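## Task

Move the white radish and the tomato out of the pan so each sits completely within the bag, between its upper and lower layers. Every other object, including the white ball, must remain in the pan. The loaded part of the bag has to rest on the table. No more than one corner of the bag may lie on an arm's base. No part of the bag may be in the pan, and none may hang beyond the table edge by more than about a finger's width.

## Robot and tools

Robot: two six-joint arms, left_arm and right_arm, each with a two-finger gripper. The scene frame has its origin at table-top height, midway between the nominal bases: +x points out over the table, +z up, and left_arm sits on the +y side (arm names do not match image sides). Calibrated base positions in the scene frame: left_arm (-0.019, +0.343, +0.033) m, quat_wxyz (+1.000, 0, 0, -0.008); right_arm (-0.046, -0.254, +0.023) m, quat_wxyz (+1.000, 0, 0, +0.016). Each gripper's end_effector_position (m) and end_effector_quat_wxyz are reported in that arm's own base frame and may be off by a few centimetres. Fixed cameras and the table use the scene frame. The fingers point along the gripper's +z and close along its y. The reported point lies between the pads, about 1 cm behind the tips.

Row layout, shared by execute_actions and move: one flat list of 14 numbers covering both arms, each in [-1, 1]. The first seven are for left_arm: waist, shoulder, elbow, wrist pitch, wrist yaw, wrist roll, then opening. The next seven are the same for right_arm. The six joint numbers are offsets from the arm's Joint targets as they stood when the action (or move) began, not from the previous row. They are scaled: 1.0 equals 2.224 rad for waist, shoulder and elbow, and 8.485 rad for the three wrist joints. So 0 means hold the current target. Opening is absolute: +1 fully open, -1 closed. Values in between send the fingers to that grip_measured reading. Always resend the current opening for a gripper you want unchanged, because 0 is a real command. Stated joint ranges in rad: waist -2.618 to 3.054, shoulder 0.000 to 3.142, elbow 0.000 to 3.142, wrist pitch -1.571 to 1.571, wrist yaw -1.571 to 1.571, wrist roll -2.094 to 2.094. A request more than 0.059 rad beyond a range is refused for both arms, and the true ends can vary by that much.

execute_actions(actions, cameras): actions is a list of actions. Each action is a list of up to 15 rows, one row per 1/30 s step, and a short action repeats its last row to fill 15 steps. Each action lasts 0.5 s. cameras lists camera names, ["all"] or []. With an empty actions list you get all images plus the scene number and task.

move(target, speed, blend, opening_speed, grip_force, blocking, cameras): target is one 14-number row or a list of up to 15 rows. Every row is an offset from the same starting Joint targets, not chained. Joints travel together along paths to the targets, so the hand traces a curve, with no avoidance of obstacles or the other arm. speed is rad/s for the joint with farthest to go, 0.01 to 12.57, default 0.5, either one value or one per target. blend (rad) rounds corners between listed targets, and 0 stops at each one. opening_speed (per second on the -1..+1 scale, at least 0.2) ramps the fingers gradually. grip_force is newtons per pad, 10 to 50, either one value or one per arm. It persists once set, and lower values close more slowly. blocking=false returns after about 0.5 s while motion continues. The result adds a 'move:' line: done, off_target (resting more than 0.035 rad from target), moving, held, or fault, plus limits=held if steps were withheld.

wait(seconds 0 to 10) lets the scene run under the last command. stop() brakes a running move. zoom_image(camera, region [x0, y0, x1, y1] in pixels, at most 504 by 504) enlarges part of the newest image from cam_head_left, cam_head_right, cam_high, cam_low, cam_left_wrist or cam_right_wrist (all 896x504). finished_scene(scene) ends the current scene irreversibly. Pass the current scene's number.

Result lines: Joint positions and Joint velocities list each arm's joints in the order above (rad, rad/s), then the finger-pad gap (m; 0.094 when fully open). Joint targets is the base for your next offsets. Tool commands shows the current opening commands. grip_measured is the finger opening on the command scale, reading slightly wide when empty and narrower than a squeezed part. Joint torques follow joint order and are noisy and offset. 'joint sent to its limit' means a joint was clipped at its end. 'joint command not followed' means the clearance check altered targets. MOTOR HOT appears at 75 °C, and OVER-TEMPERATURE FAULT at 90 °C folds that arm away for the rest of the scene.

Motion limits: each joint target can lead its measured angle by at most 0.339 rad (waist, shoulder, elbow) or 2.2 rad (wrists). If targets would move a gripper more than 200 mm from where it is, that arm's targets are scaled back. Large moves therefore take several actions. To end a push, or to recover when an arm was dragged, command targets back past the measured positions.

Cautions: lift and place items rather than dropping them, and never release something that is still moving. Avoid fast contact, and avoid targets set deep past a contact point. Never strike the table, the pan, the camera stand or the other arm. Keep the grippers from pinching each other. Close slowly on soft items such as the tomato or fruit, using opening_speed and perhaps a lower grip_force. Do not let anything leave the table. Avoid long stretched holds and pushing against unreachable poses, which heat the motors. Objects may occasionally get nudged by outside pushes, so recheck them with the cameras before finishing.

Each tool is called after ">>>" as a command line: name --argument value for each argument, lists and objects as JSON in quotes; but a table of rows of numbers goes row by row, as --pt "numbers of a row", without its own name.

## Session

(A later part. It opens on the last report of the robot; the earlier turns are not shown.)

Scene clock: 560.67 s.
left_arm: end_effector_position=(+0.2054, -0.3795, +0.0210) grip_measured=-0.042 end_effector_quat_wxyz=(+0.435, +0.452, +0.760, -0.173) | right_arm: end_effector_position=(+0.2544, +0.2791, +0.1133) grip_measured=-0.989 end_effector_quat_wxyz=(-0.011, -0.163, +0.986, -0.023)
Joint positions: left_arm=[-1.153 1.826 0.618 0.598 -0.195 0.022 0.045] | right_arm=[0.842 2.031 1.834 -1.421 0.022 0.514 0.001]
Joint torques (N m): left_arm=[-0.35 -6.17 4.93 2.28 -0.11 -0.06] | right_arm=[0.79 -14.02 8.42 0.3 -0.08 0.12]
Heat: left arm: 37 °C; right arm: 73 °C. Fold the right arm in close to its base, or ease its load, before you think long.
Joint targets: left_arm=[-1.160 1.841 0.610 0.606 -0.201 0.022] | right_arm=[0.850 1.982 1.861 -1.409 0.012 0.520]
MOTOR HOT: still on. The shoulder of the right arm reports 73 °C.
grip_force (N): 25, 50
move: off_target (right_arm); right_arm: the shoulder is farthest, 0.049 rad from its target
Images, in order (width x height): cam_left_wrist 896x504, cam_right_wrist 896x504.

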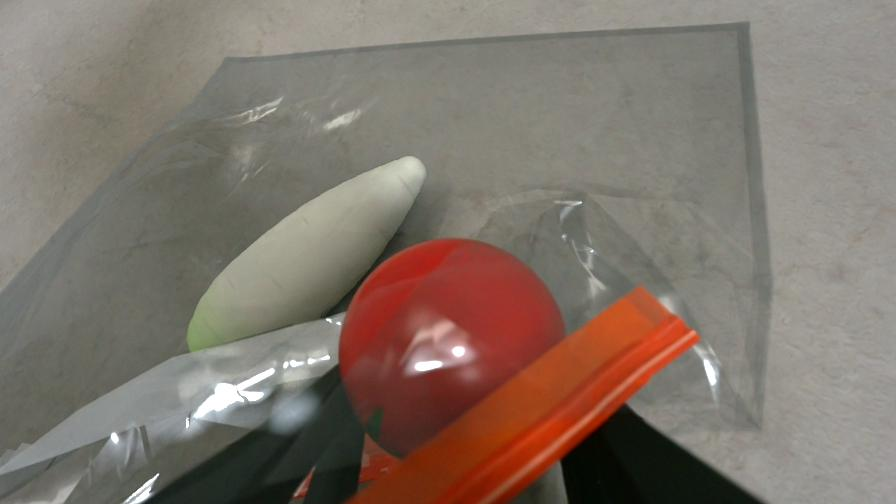

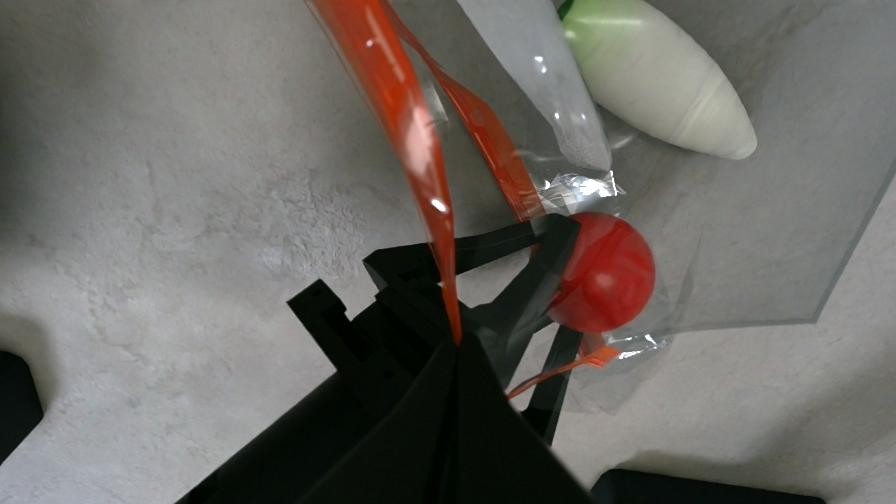

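>>> move --pt "0 0.027 0 0.0071 0 0 -0.14 0 0 0 0 0 0 -1" --pt "0 0.027 0 0.0071 0 0 0.12 0 0 0 0 0 0 -1" --speed 0.2 --opening_speed 0.5 --cameras '["cam_left_wrist","cam_right_wrist"]'

Scene clock: 562.87 s.
left_arm: end_effector_position=(+0.2067, -0.3824, +0.0098) grip_measured=+0.118 end_effector_quat_wxyz=(+0.436, +0.451, +0.759, -0.175) | right_arm: end_effector_position=(+0.2543, +0.2792, +0.1133) grip_measured=-0.989 end_effector_quat_wxyz=(-0.012, -0.163, +0.986, -0.023)
Joint positions: left_arm=[-1.153 1.884 0.618 0.661 -0.195 0.022 0.053] | right_arm=[0.842 2.031 1.834 -1.421 0.022 0.514 0.001]
Joint torques (N m): left_arm=[-0.32 -6.31 4.57 2.25 -0.11 -0.06] | right_arm=[0.8 -14.04 8.42 0.31 -0.08 0.12]
Heat: left arm: 37 °C; right arm: 73 °C. Fold the right arm in close to its base, or ease its load, before you think long.
Joint targets: left_arm=[-1.160 1.901 0.610 0.666 -0.201 0.022] | right_arm=[0.850 1.982 1.861 -1.409 0.012 0.520]
MOTOR HOT: still on. The shoulder of the right arm reports 73 °C.
grip_force (N): 25, 50
move: off_target (right_arm); right_arm: the shoulder is farthest, 0.049 rad from its target
Images, in order (width x height): cam_left_wrist 896x504, cam_right_wrist 896x504.

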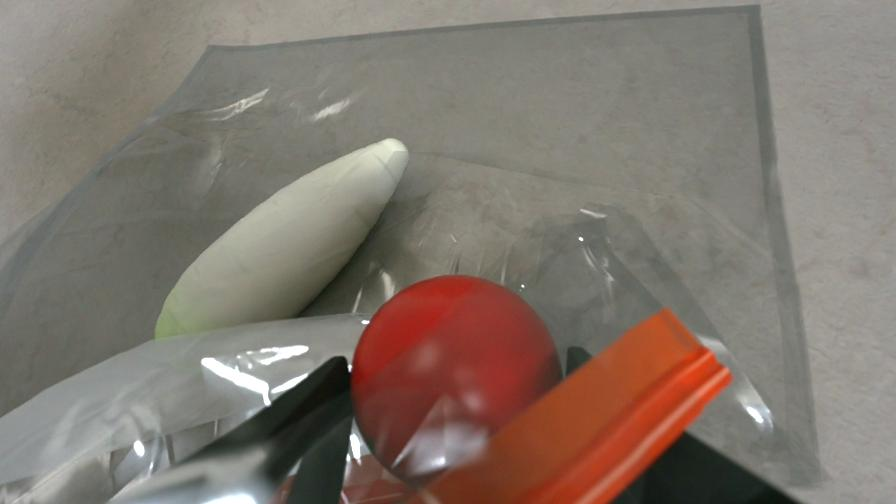

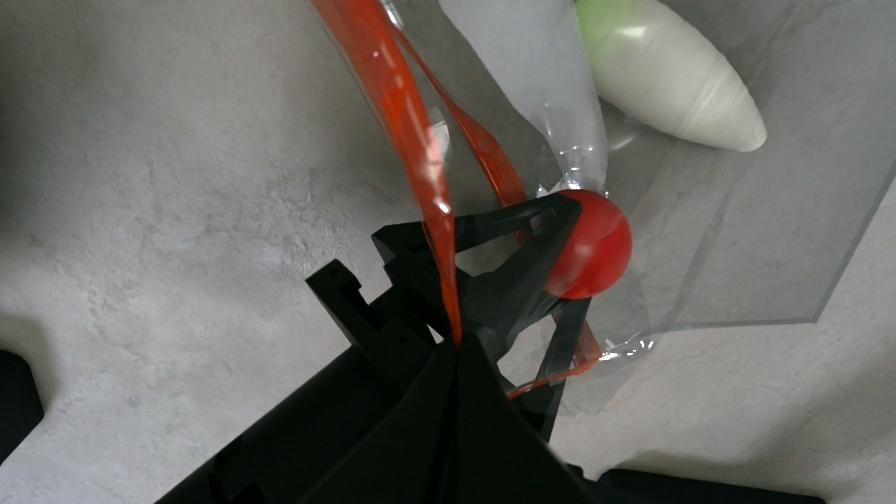

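>>> move --target '[-0.0085,-0.1192,-0.128,0.0052,0,0,0.12,0,0,0,0,0,0,-1]' --speed 0.3 --cameras '["cam_left_wrist","cam_right_wrist"]'

Scene clock: 564.77 s.
left_arm: end_effector_position=(+0.1710, -0.3191, +0.0125) grip_measured=+0.118 end_effector_quat_wxyz=(+0.431, +0.460, +0.756, -0.176) | right_arm: end_effector_position=(+0.2544, +0.2796, +0.1132) grip_measured=-0.989 end_effector_quat_wxyz=(-0.011, -0.163, +0.986, -0.022)
Joint positions: left_arm=[-1.172 1.655 0.334 0.704 -0.195 0.022 0.053] | right_arm=[0.842 2.031 1.834 -1.42 0.021 0.514 0.001]
Joint torques (N m): left_arm=[-0.34 -6.76 4.19 2.24 -0.11 -0.07] | right_arm=[0.8 -14.02 8.43 0.29 -0.07 0.12]
Heat: left arm: 37 °C; right arm: 73 °C. Fold the right arm in close to its base, or ease its load, before you think long.
Joint targets: left_arm=[-1.179 1.636 0.325 0.710 -0.201 0.022] | right_arm=[0.850 1.982 1.861 -1.409 0.012 0.520]
MOTOR HOT: still on. The shoulder of the right arm reports 73 °C.
grip_force (N): 25, 50
move: off_target (right_arm); right_arm: the shoulder is farthest, 0.049 rad from its target
Images, in order (width x height): cam_left_wrist 896x504, cam_right_wrist 896x504.

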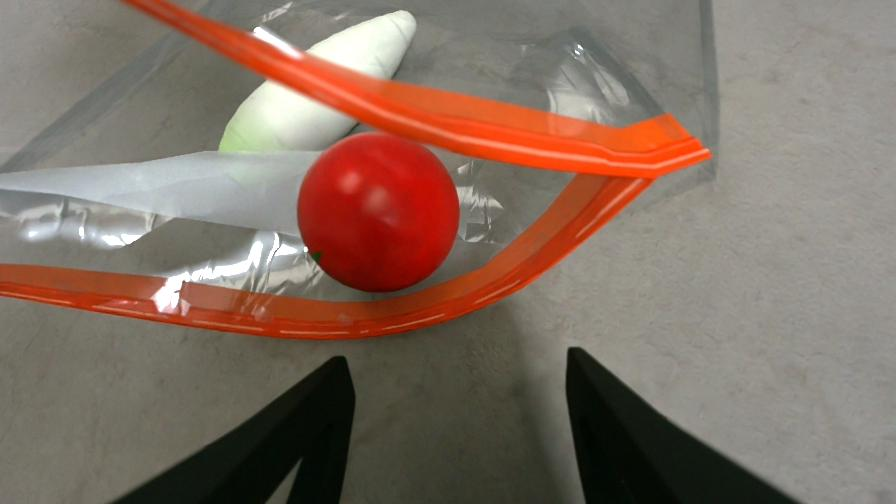

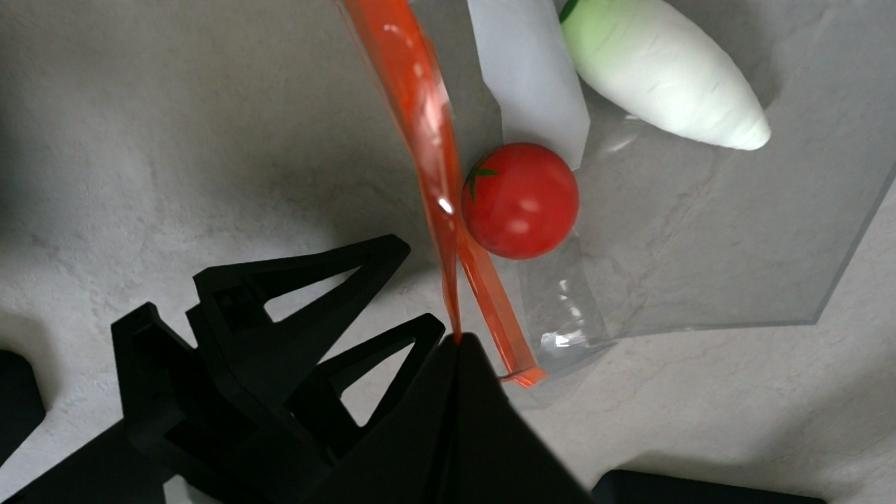

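>>> move --pt "0.0162 0 0 0 -0.0176 0 -1 0 0 0 0 0 0 -1" --pt "0.0162 0.114 0.1416 -0.0082 -0.0176 0 -1 0 0 0 0 0 0 -1" --speed 0.3 --cameras '["cam_left_wrist","cam_right_wrist"]'

Scene clock: 568.73 s.
left_arm: end_effector_position=(+0.2289, -0.3696, +0.0203) grip_measured=-0.977 end_effector_quat_wxyz=(+0.472, +0.415, +0.768, -0.123) | right_arm: end_effector_position=(+0.2545, +0.2796, +0.1132) grip_measured=-0.989 end_effector_quat_wxyz=(-0.011, -0.163, +0.986, -0.022)
Joint positions: left_arm=[-1.149 1.87 0.624 0.656 -0.337 0.022 0.001] | right_arm=[0.842 2.031 1.834 -1.419 0.021 0.514 0.001]
Joint torques (N m): left_arm=[0.65 -6.08 7.01 2.01 -0.22 -0.06] | right_arm=[0.8 -14.05 8.42 0.29 -0.07 0.12]
Heat: left arm: 37 °C; right arm: 73 °C. Fold the right arm in close to its base, or ease its load, before you think long.
Joint targets: left_arm=[-1.143 1.889 0.640 0.640 -0.350 0.022] | right_arm=[0.850 1.982 1.861 -1.409 0.012 0.520]
MOTOR HOT: still on. The shoulder of the right arm reports 73 °C.
grip_force (N): 25, 50
move: off_target (right_arm); right_arm: the shoulder is farthest, 0.049 rad from its target
Images, in order (width x height): cam_left_wrist 896x504, cam_right_wrist 896x504.

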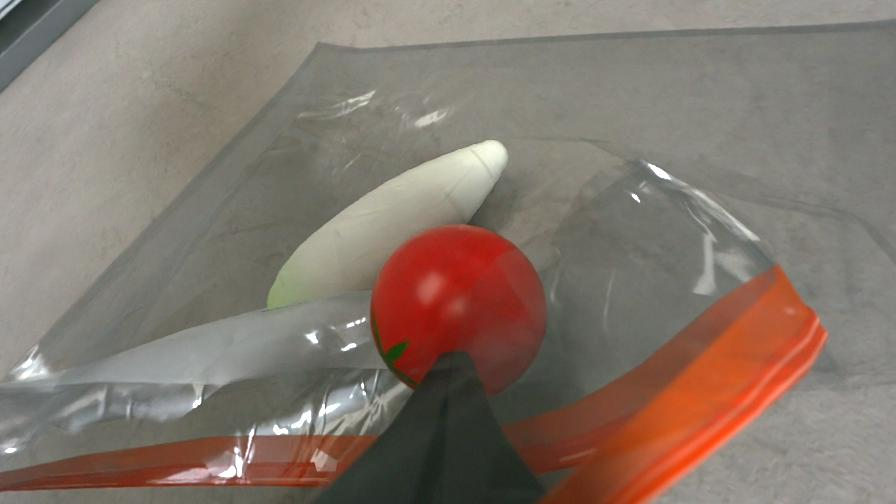

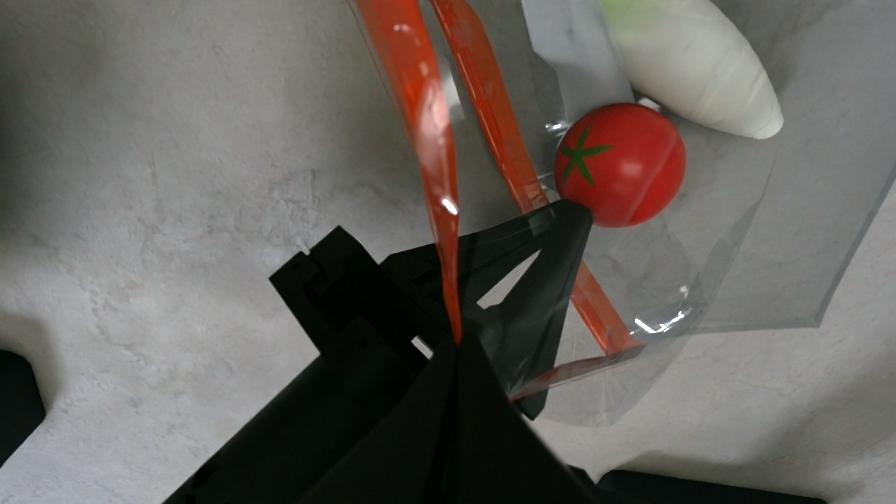

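>>> move --target '[0,0.031,0.04,-0.002,0,0,-1,0,0,0,0,0,0,-1]' --speed 0.3 --cameras '["cam_left_wrist","cam_right_wrist"]'

Scene clock: 569.83 s.
left_arm: end_effector_position=(+0.2362, -0.3851, +0.0110) grip_measured=-0.977 end_effector_quat_wxyz=(+0.465, +0.418, +0.772, -0.117) | right_arm: end_effector_position=(+0.2548, +0.2791, +0.1133) grip_measured=-0.989 end_effector_quat_wxyz=(-0.010, -0.163, +0.986, -0.024)
Joint positions: left_arm=[-1.149 1.943 0.705 0.628 -0.338 0.022 0.001] | right_arm=[0.842 2.031 1.834 -1.42 0.024 0.514 0.001]
Joint torques (N m): left_arm=[0.69 -7.04 7.72 2.13 -0.22 -0.06] | right_arm=[0.79 -14.02 8.42 0.3 -0.1 0.12]
Heat: left arm: 37 °C; right arm: 73 °C. Fold the right arm in close to its base, or ease its load, before you think long.
Joint targets: left_arm=[-1.143 1.958 0.729 0.623 -0.350 0.022] | right_arm=[0.850 1.982 1.861 -1.409 0.012 0.520]
MOTOR HOT: still on. The shoulder of the right arm reports 73 °C.
grip_force (N): 25, 50
move: off_target (right_arm); right_arm: the shoulder is farthest, 0.049 rad from its target
Images, in order (width x height): cam_left_wrist 896x504, cam_right_wrist 896x504.

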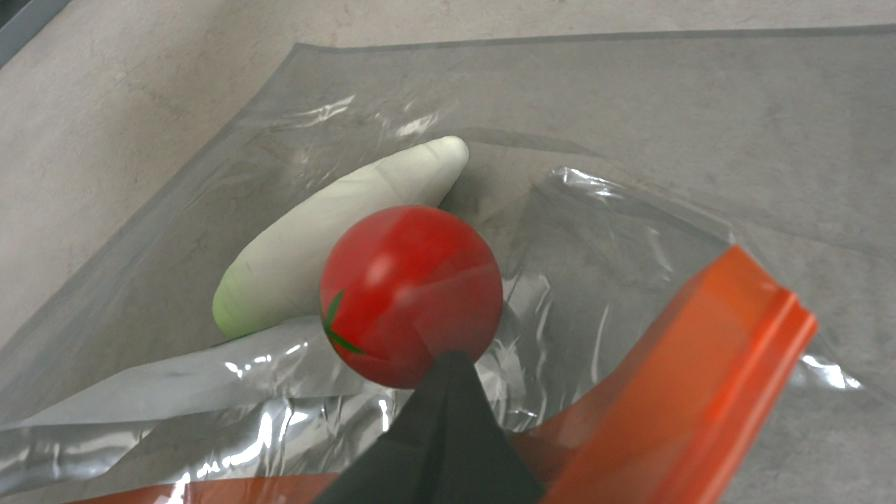

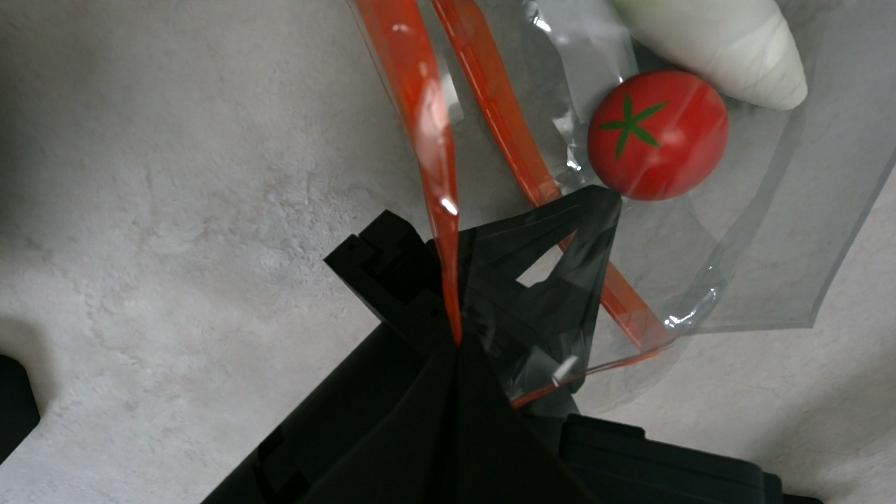

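>>> move --pt "-0.0211 -0.161 -0.1974 0.0103 0 0 -1 0 0 0 0 0 0 -1" --pt "-0.0211 -0.3624 -0.139 -0.0797 0.0424 0 -1 0 0 0 0 0 0 -1" --speed 0.5 --blend 0.05 --cameras '["cam_left_wrist","cam_right_wrist","cam_high"]'

Scene clock: 573.40 s.
left_arm: end_effector_position=(+0.1170, -0.2832, +0.0517) grip_measured=-0.977 end_effector_quat_wxyz=(+0.316, +0.524, +0.764, -0.203) | right_arm: end_effector_position=(+0.2546, +0.2795, +0.1132) grip_measured=-0.989 end_effector_quat_wxyz=(-0.011, -0.163, +0.986, -0.023)
Joint positions: left_arm=[-1.183 1.163 0.399 -0.036 -0.007 0.022 0.001] | right_arm=[0.842 2.031 1.834 -1.419 0.022 0.514 0.001]
Joint torques (N m): left_arm=[-0.34 -3.88 9.54 1.79 0.17 -0.04] | right_arm=[0.8 -14.04 8.42 0.29 -0.08 0.11]
Heat: left arm: 37 °C; right arm: 73 °C. Fold the right arm in close to its base, or ease its load, before you think long.
Joint targets: left_arm=[-1.190 1.152 0.420 -0.053 0.010 0.022] | right_arm=[0.850 1.982 1.861 -1.409 0.012 0.520]
MOTOR HOT: still on. The shoulder of the right arm reports 73 °C.
grip_force (N): 25, 50
move: off_target (right_arm); right_arm: the shoulder is farthest, 0.049 rad from its target
Images, in order (width x height): cam_high 896x504, cam_left_wrist 896x504, cam_right_wrist 896x504.

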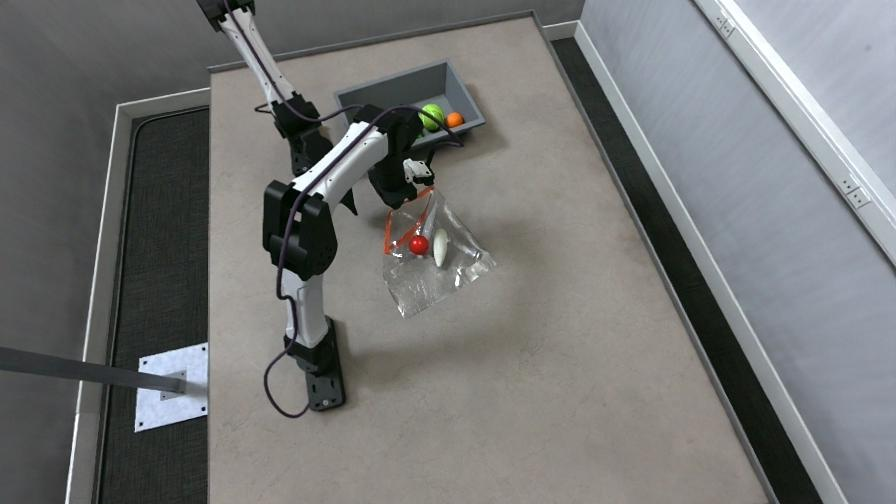

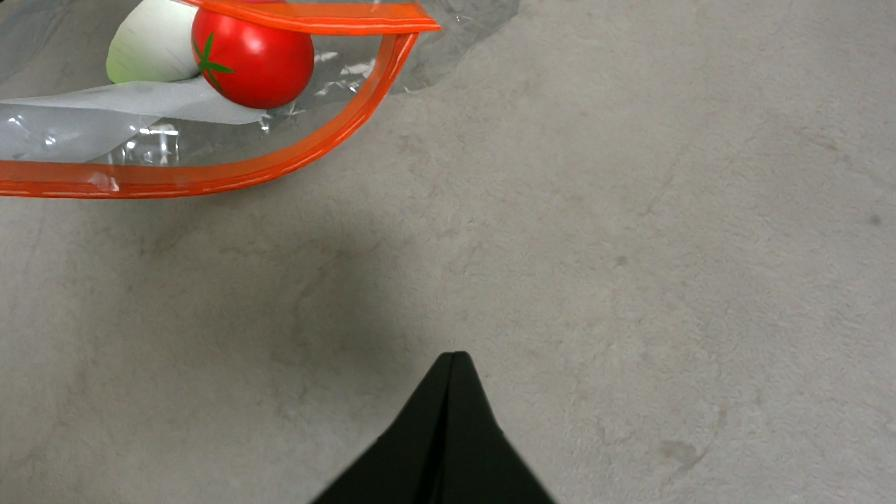

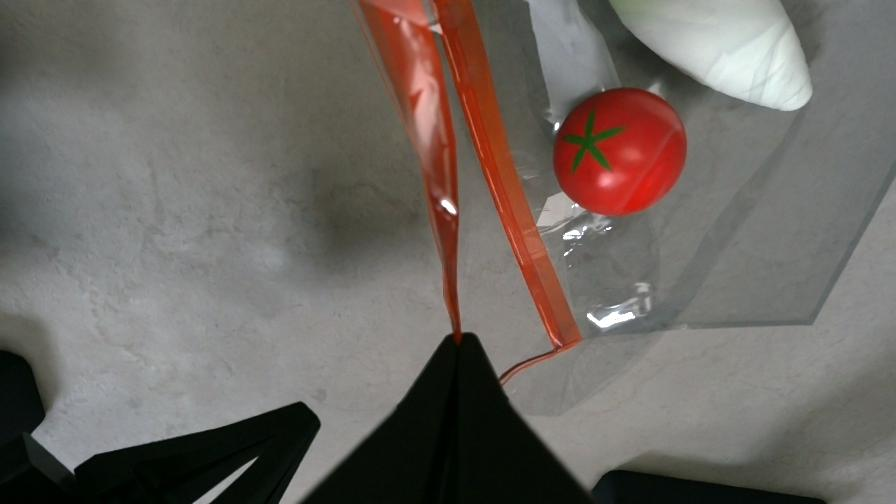

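>>> move --target '[0,0,0,0,0,0,-1,0,0.0225,-0.1457,0.0473,0,0,-1]' --speed 0.4 --cameras '["cam_left_wrist","cam_right_wrist"]'

Scene clock: 575.60 s.
left_arm: end_effector_position=(+0.1169, -0.2832, +0.0516) grip_measured=-0.977 end_effector_quat_wxyz=(+0.316, +0.524, +0.764, -0.203) | right_arm: end_effector_position=(+0.2663, +0.2930, +0.0395) grip_measured=-0.989 end_effector_quat_wxyz=(+0.029, -0.163, +0.986, +0.010)
Joint positions: left_arm=[-1.183 1.163 0.399 -0.037 -0.006 0.022 0.001] | right_arm=[0.842 2.031 1.539 -1.02 0.02 0.514 0.001]
Joint torques (N m): left_arm=[-0.36 -3.85 9.57 1.79 0.16 -0.05] | right_arm=[0.81 -9.66 5.74 0.54 -0.06 0.11]
Heat: left arm: 37 °C; right arm: 72 °C. Fold the right arm in close to its base, or ease its load, before you think long.
Joint targets: left_arm=[-1.190 1.152 0.420 -0.053 0.010 0.022] | right_arm=[0.850 2.032 1.536 -1.007 0.012 0.520]
MOTOR HOT: still on. The shoulder of the right arm reports 72 °C.
grip_force (N): 25, 50
move: done
Images, in order (width x height): cam_left_wrist 896x504, cam_right_wrist 896x504.

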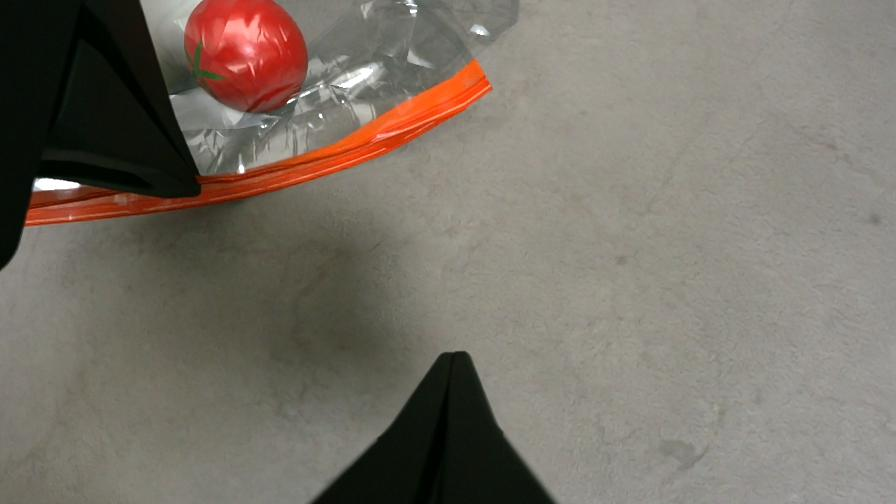

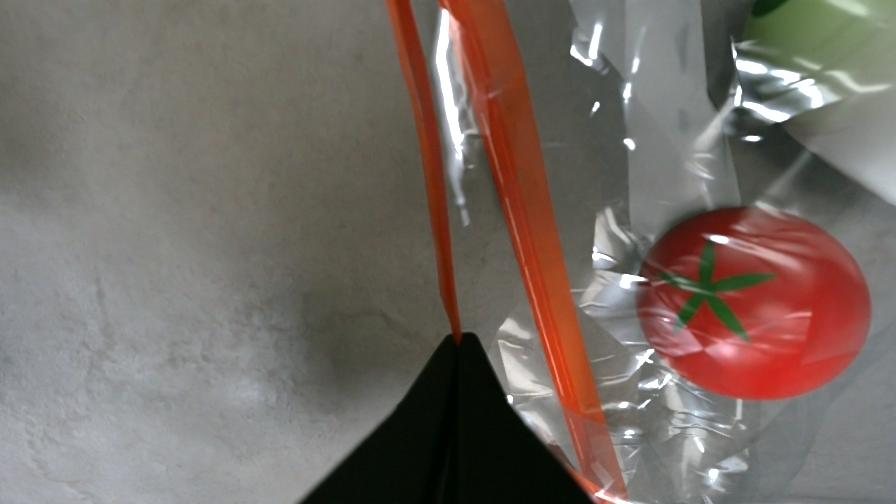

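>>> move --pt "0 0 0 0 0 0 -1 0 0.0337 0 0.0088 0 0 -1" --pt "0 0 0 0 0 0 -1 0 0.0337 0 0.0088 0 0 -0.4" --speed 0.3 --opening_speed 1.0 --cameras '["cam_left_wrist","cam_right_wrist"]'

Scene clock: 577.70 s.
left_arm: end_effector_position=(+0.1169, -0.2832, +0.0516) grip_measured=-0.977 end_effector_quat_wxyz=(+0.316, +0.524, +0.764, -0.203) | right_arm: end_effector_position=(+0.2752, +0.3029, +0.0159) grip_measured=-0.401 end_effector_quat_wxyz=(+0.033, -0.163, +0.986, +0.014)
Joint positions: left_arm=[-1.183 1.163 0.399 -0.037 -0.006 0.022 0.001] | right_arm=[0.842 2.096 1.539 -0.944 0.02 0.514 0.028]
Joint torques (N m): left_arm=[-0.35 -3.85 9.55 1.78 0.15 -0.05] | right_arm=[0.8 -9.21 5.64 0.52 -0.07 0.11]
Heat: left arm: 37 °C; right arm: 71 °C.
Joint targets: left_arm=[-1.190 1.152 0.420 -0.053 0.010 0.022] | right_arm=[0.850 2.107 1.536 -0.932 0.012 0.520]
MOTOR HOT: cleared for the motors of the right arm.
grip_force (N): 25, 50
move: done
Images, in order (width x height): cam_left_wrist 896x504, cam_right_wrist 896x504.

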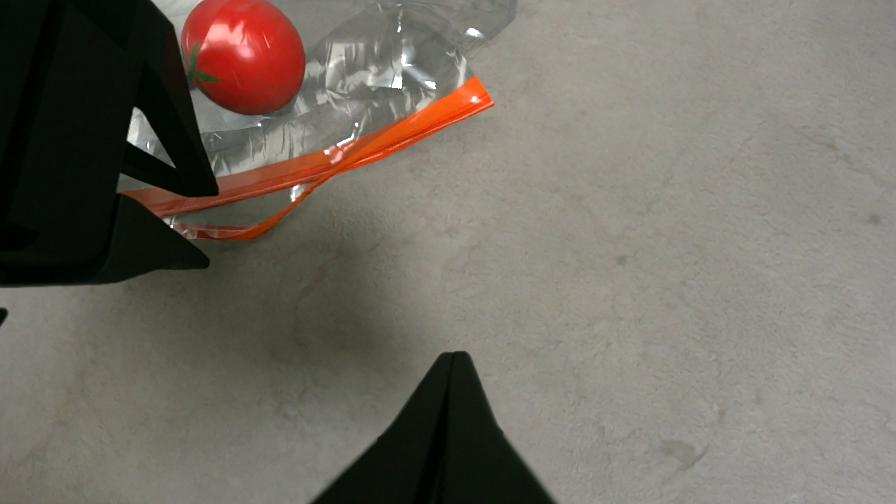

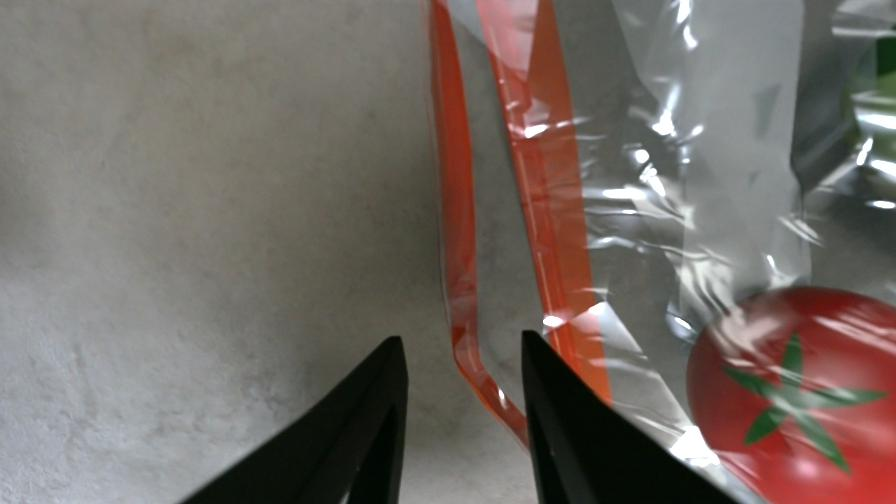

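>>> move --pt "0 0 0 0 0 0 -1 0 -0.0562 0.1461 -0.0562 0 0 -0.4" --pt "0 0 0 0 0 0 -1 0 -0.273 -0.016 -0.0552 0 0 -0.4" --speed '[0.4,0.7]' --blend 0.05 --cameras '["all"]'

Scene clock: 580.60 s.
left_arm: end_effector_position=(+0.1169, -0.2832, +0.0516) grip_measured=-0.977 end_effector_quat_wxyz=(+0.316, +0.524, +0.764, -0.203) | right_arm: end_effector_position=(+0.1951, +0.2132, +0.1884) grip_measured=-0.401 end_effector_quat_wxyz=(+0.064, -0.162, +0.984, +0.039)
Joint positions: left_arm=[-1.183 1.163 0.399 -0.037 -0.006 0.022 0.001] | right_arm=[0.842 1.519 1.505 -1.407 0.02 0.514 0.028]
Joint torques (N m): left_arm=[-0.35 -3.82 9.54 1.79 0.16 -0.04] | right_arm=[0.8 -7.25 5.76 0.61 -0.06 0.11]
Heat: left arm: 37 °C; right arm: 71 °C.
Joint targets: left_arm=[-1.190 1.152 0.420 -0.053 0.010 0.022] | right_arm=[0.850 1.500 1.501 -1.401 0.012 0.520]
grip_force (N): 25, 50
move: done

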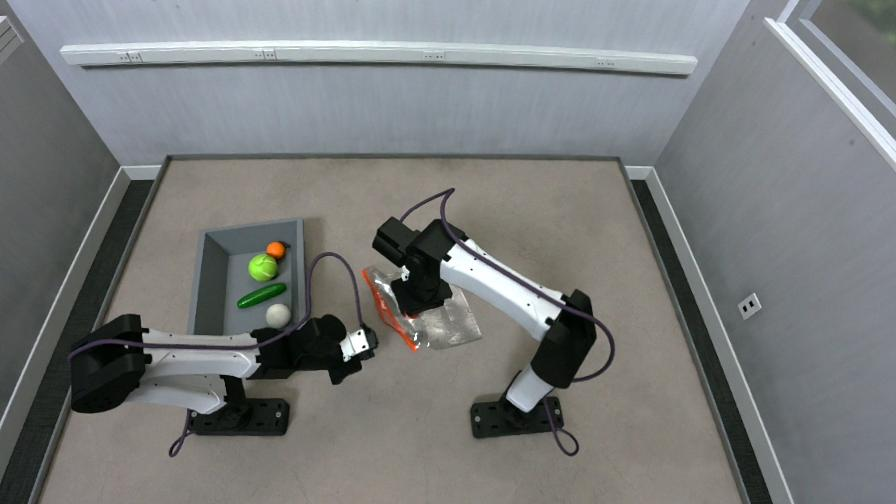

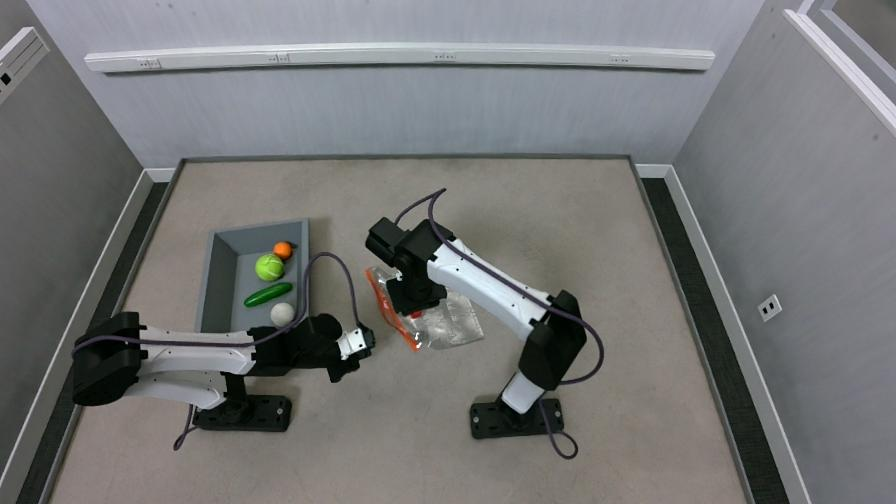

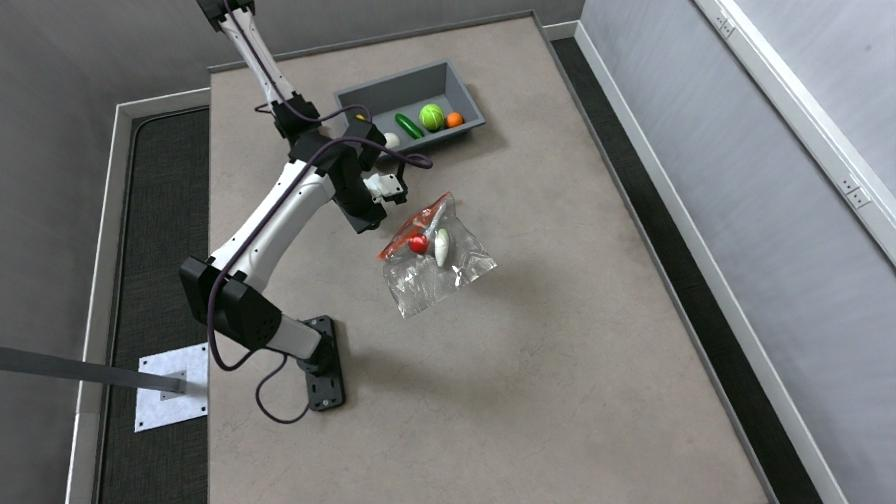

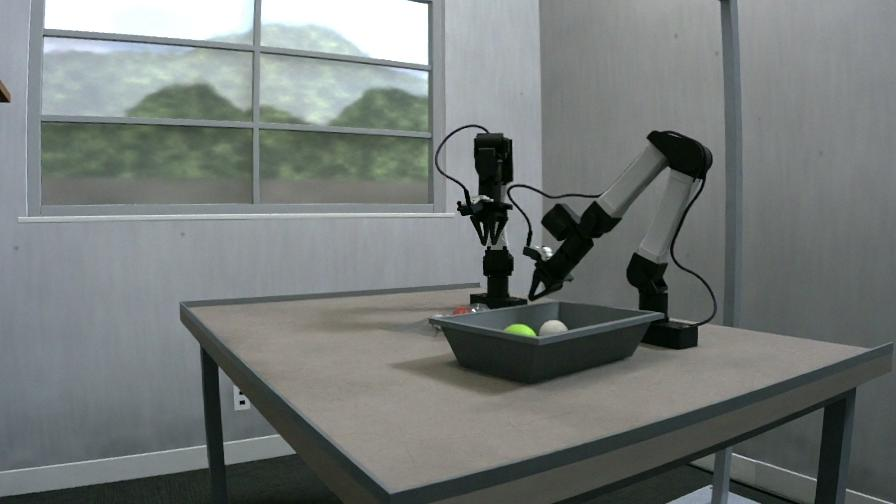

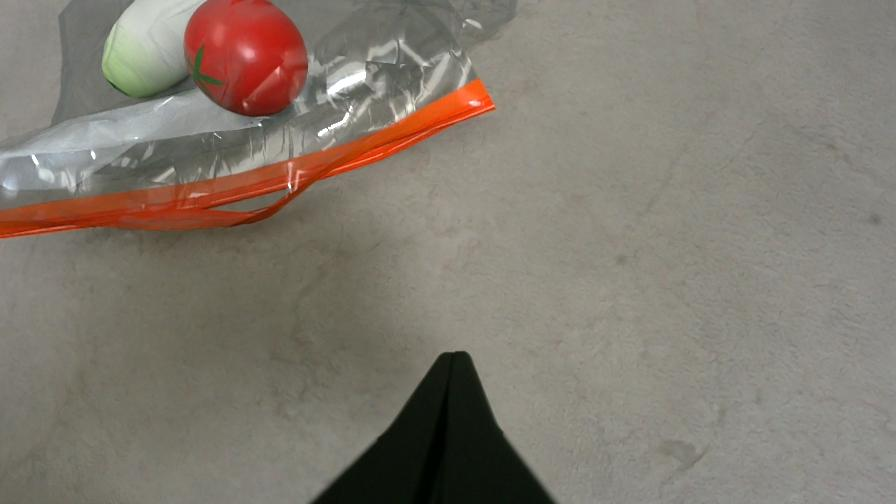

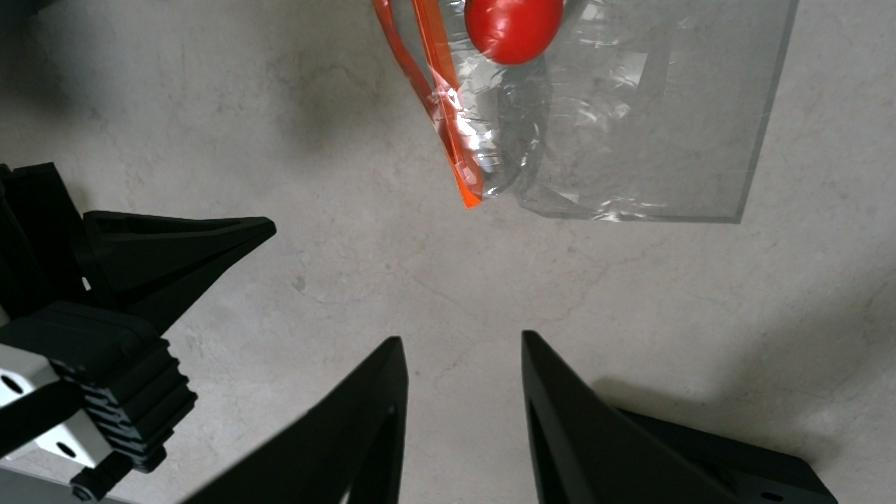

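>>> finished_scene --scene 1

The scene is finished: the task was done.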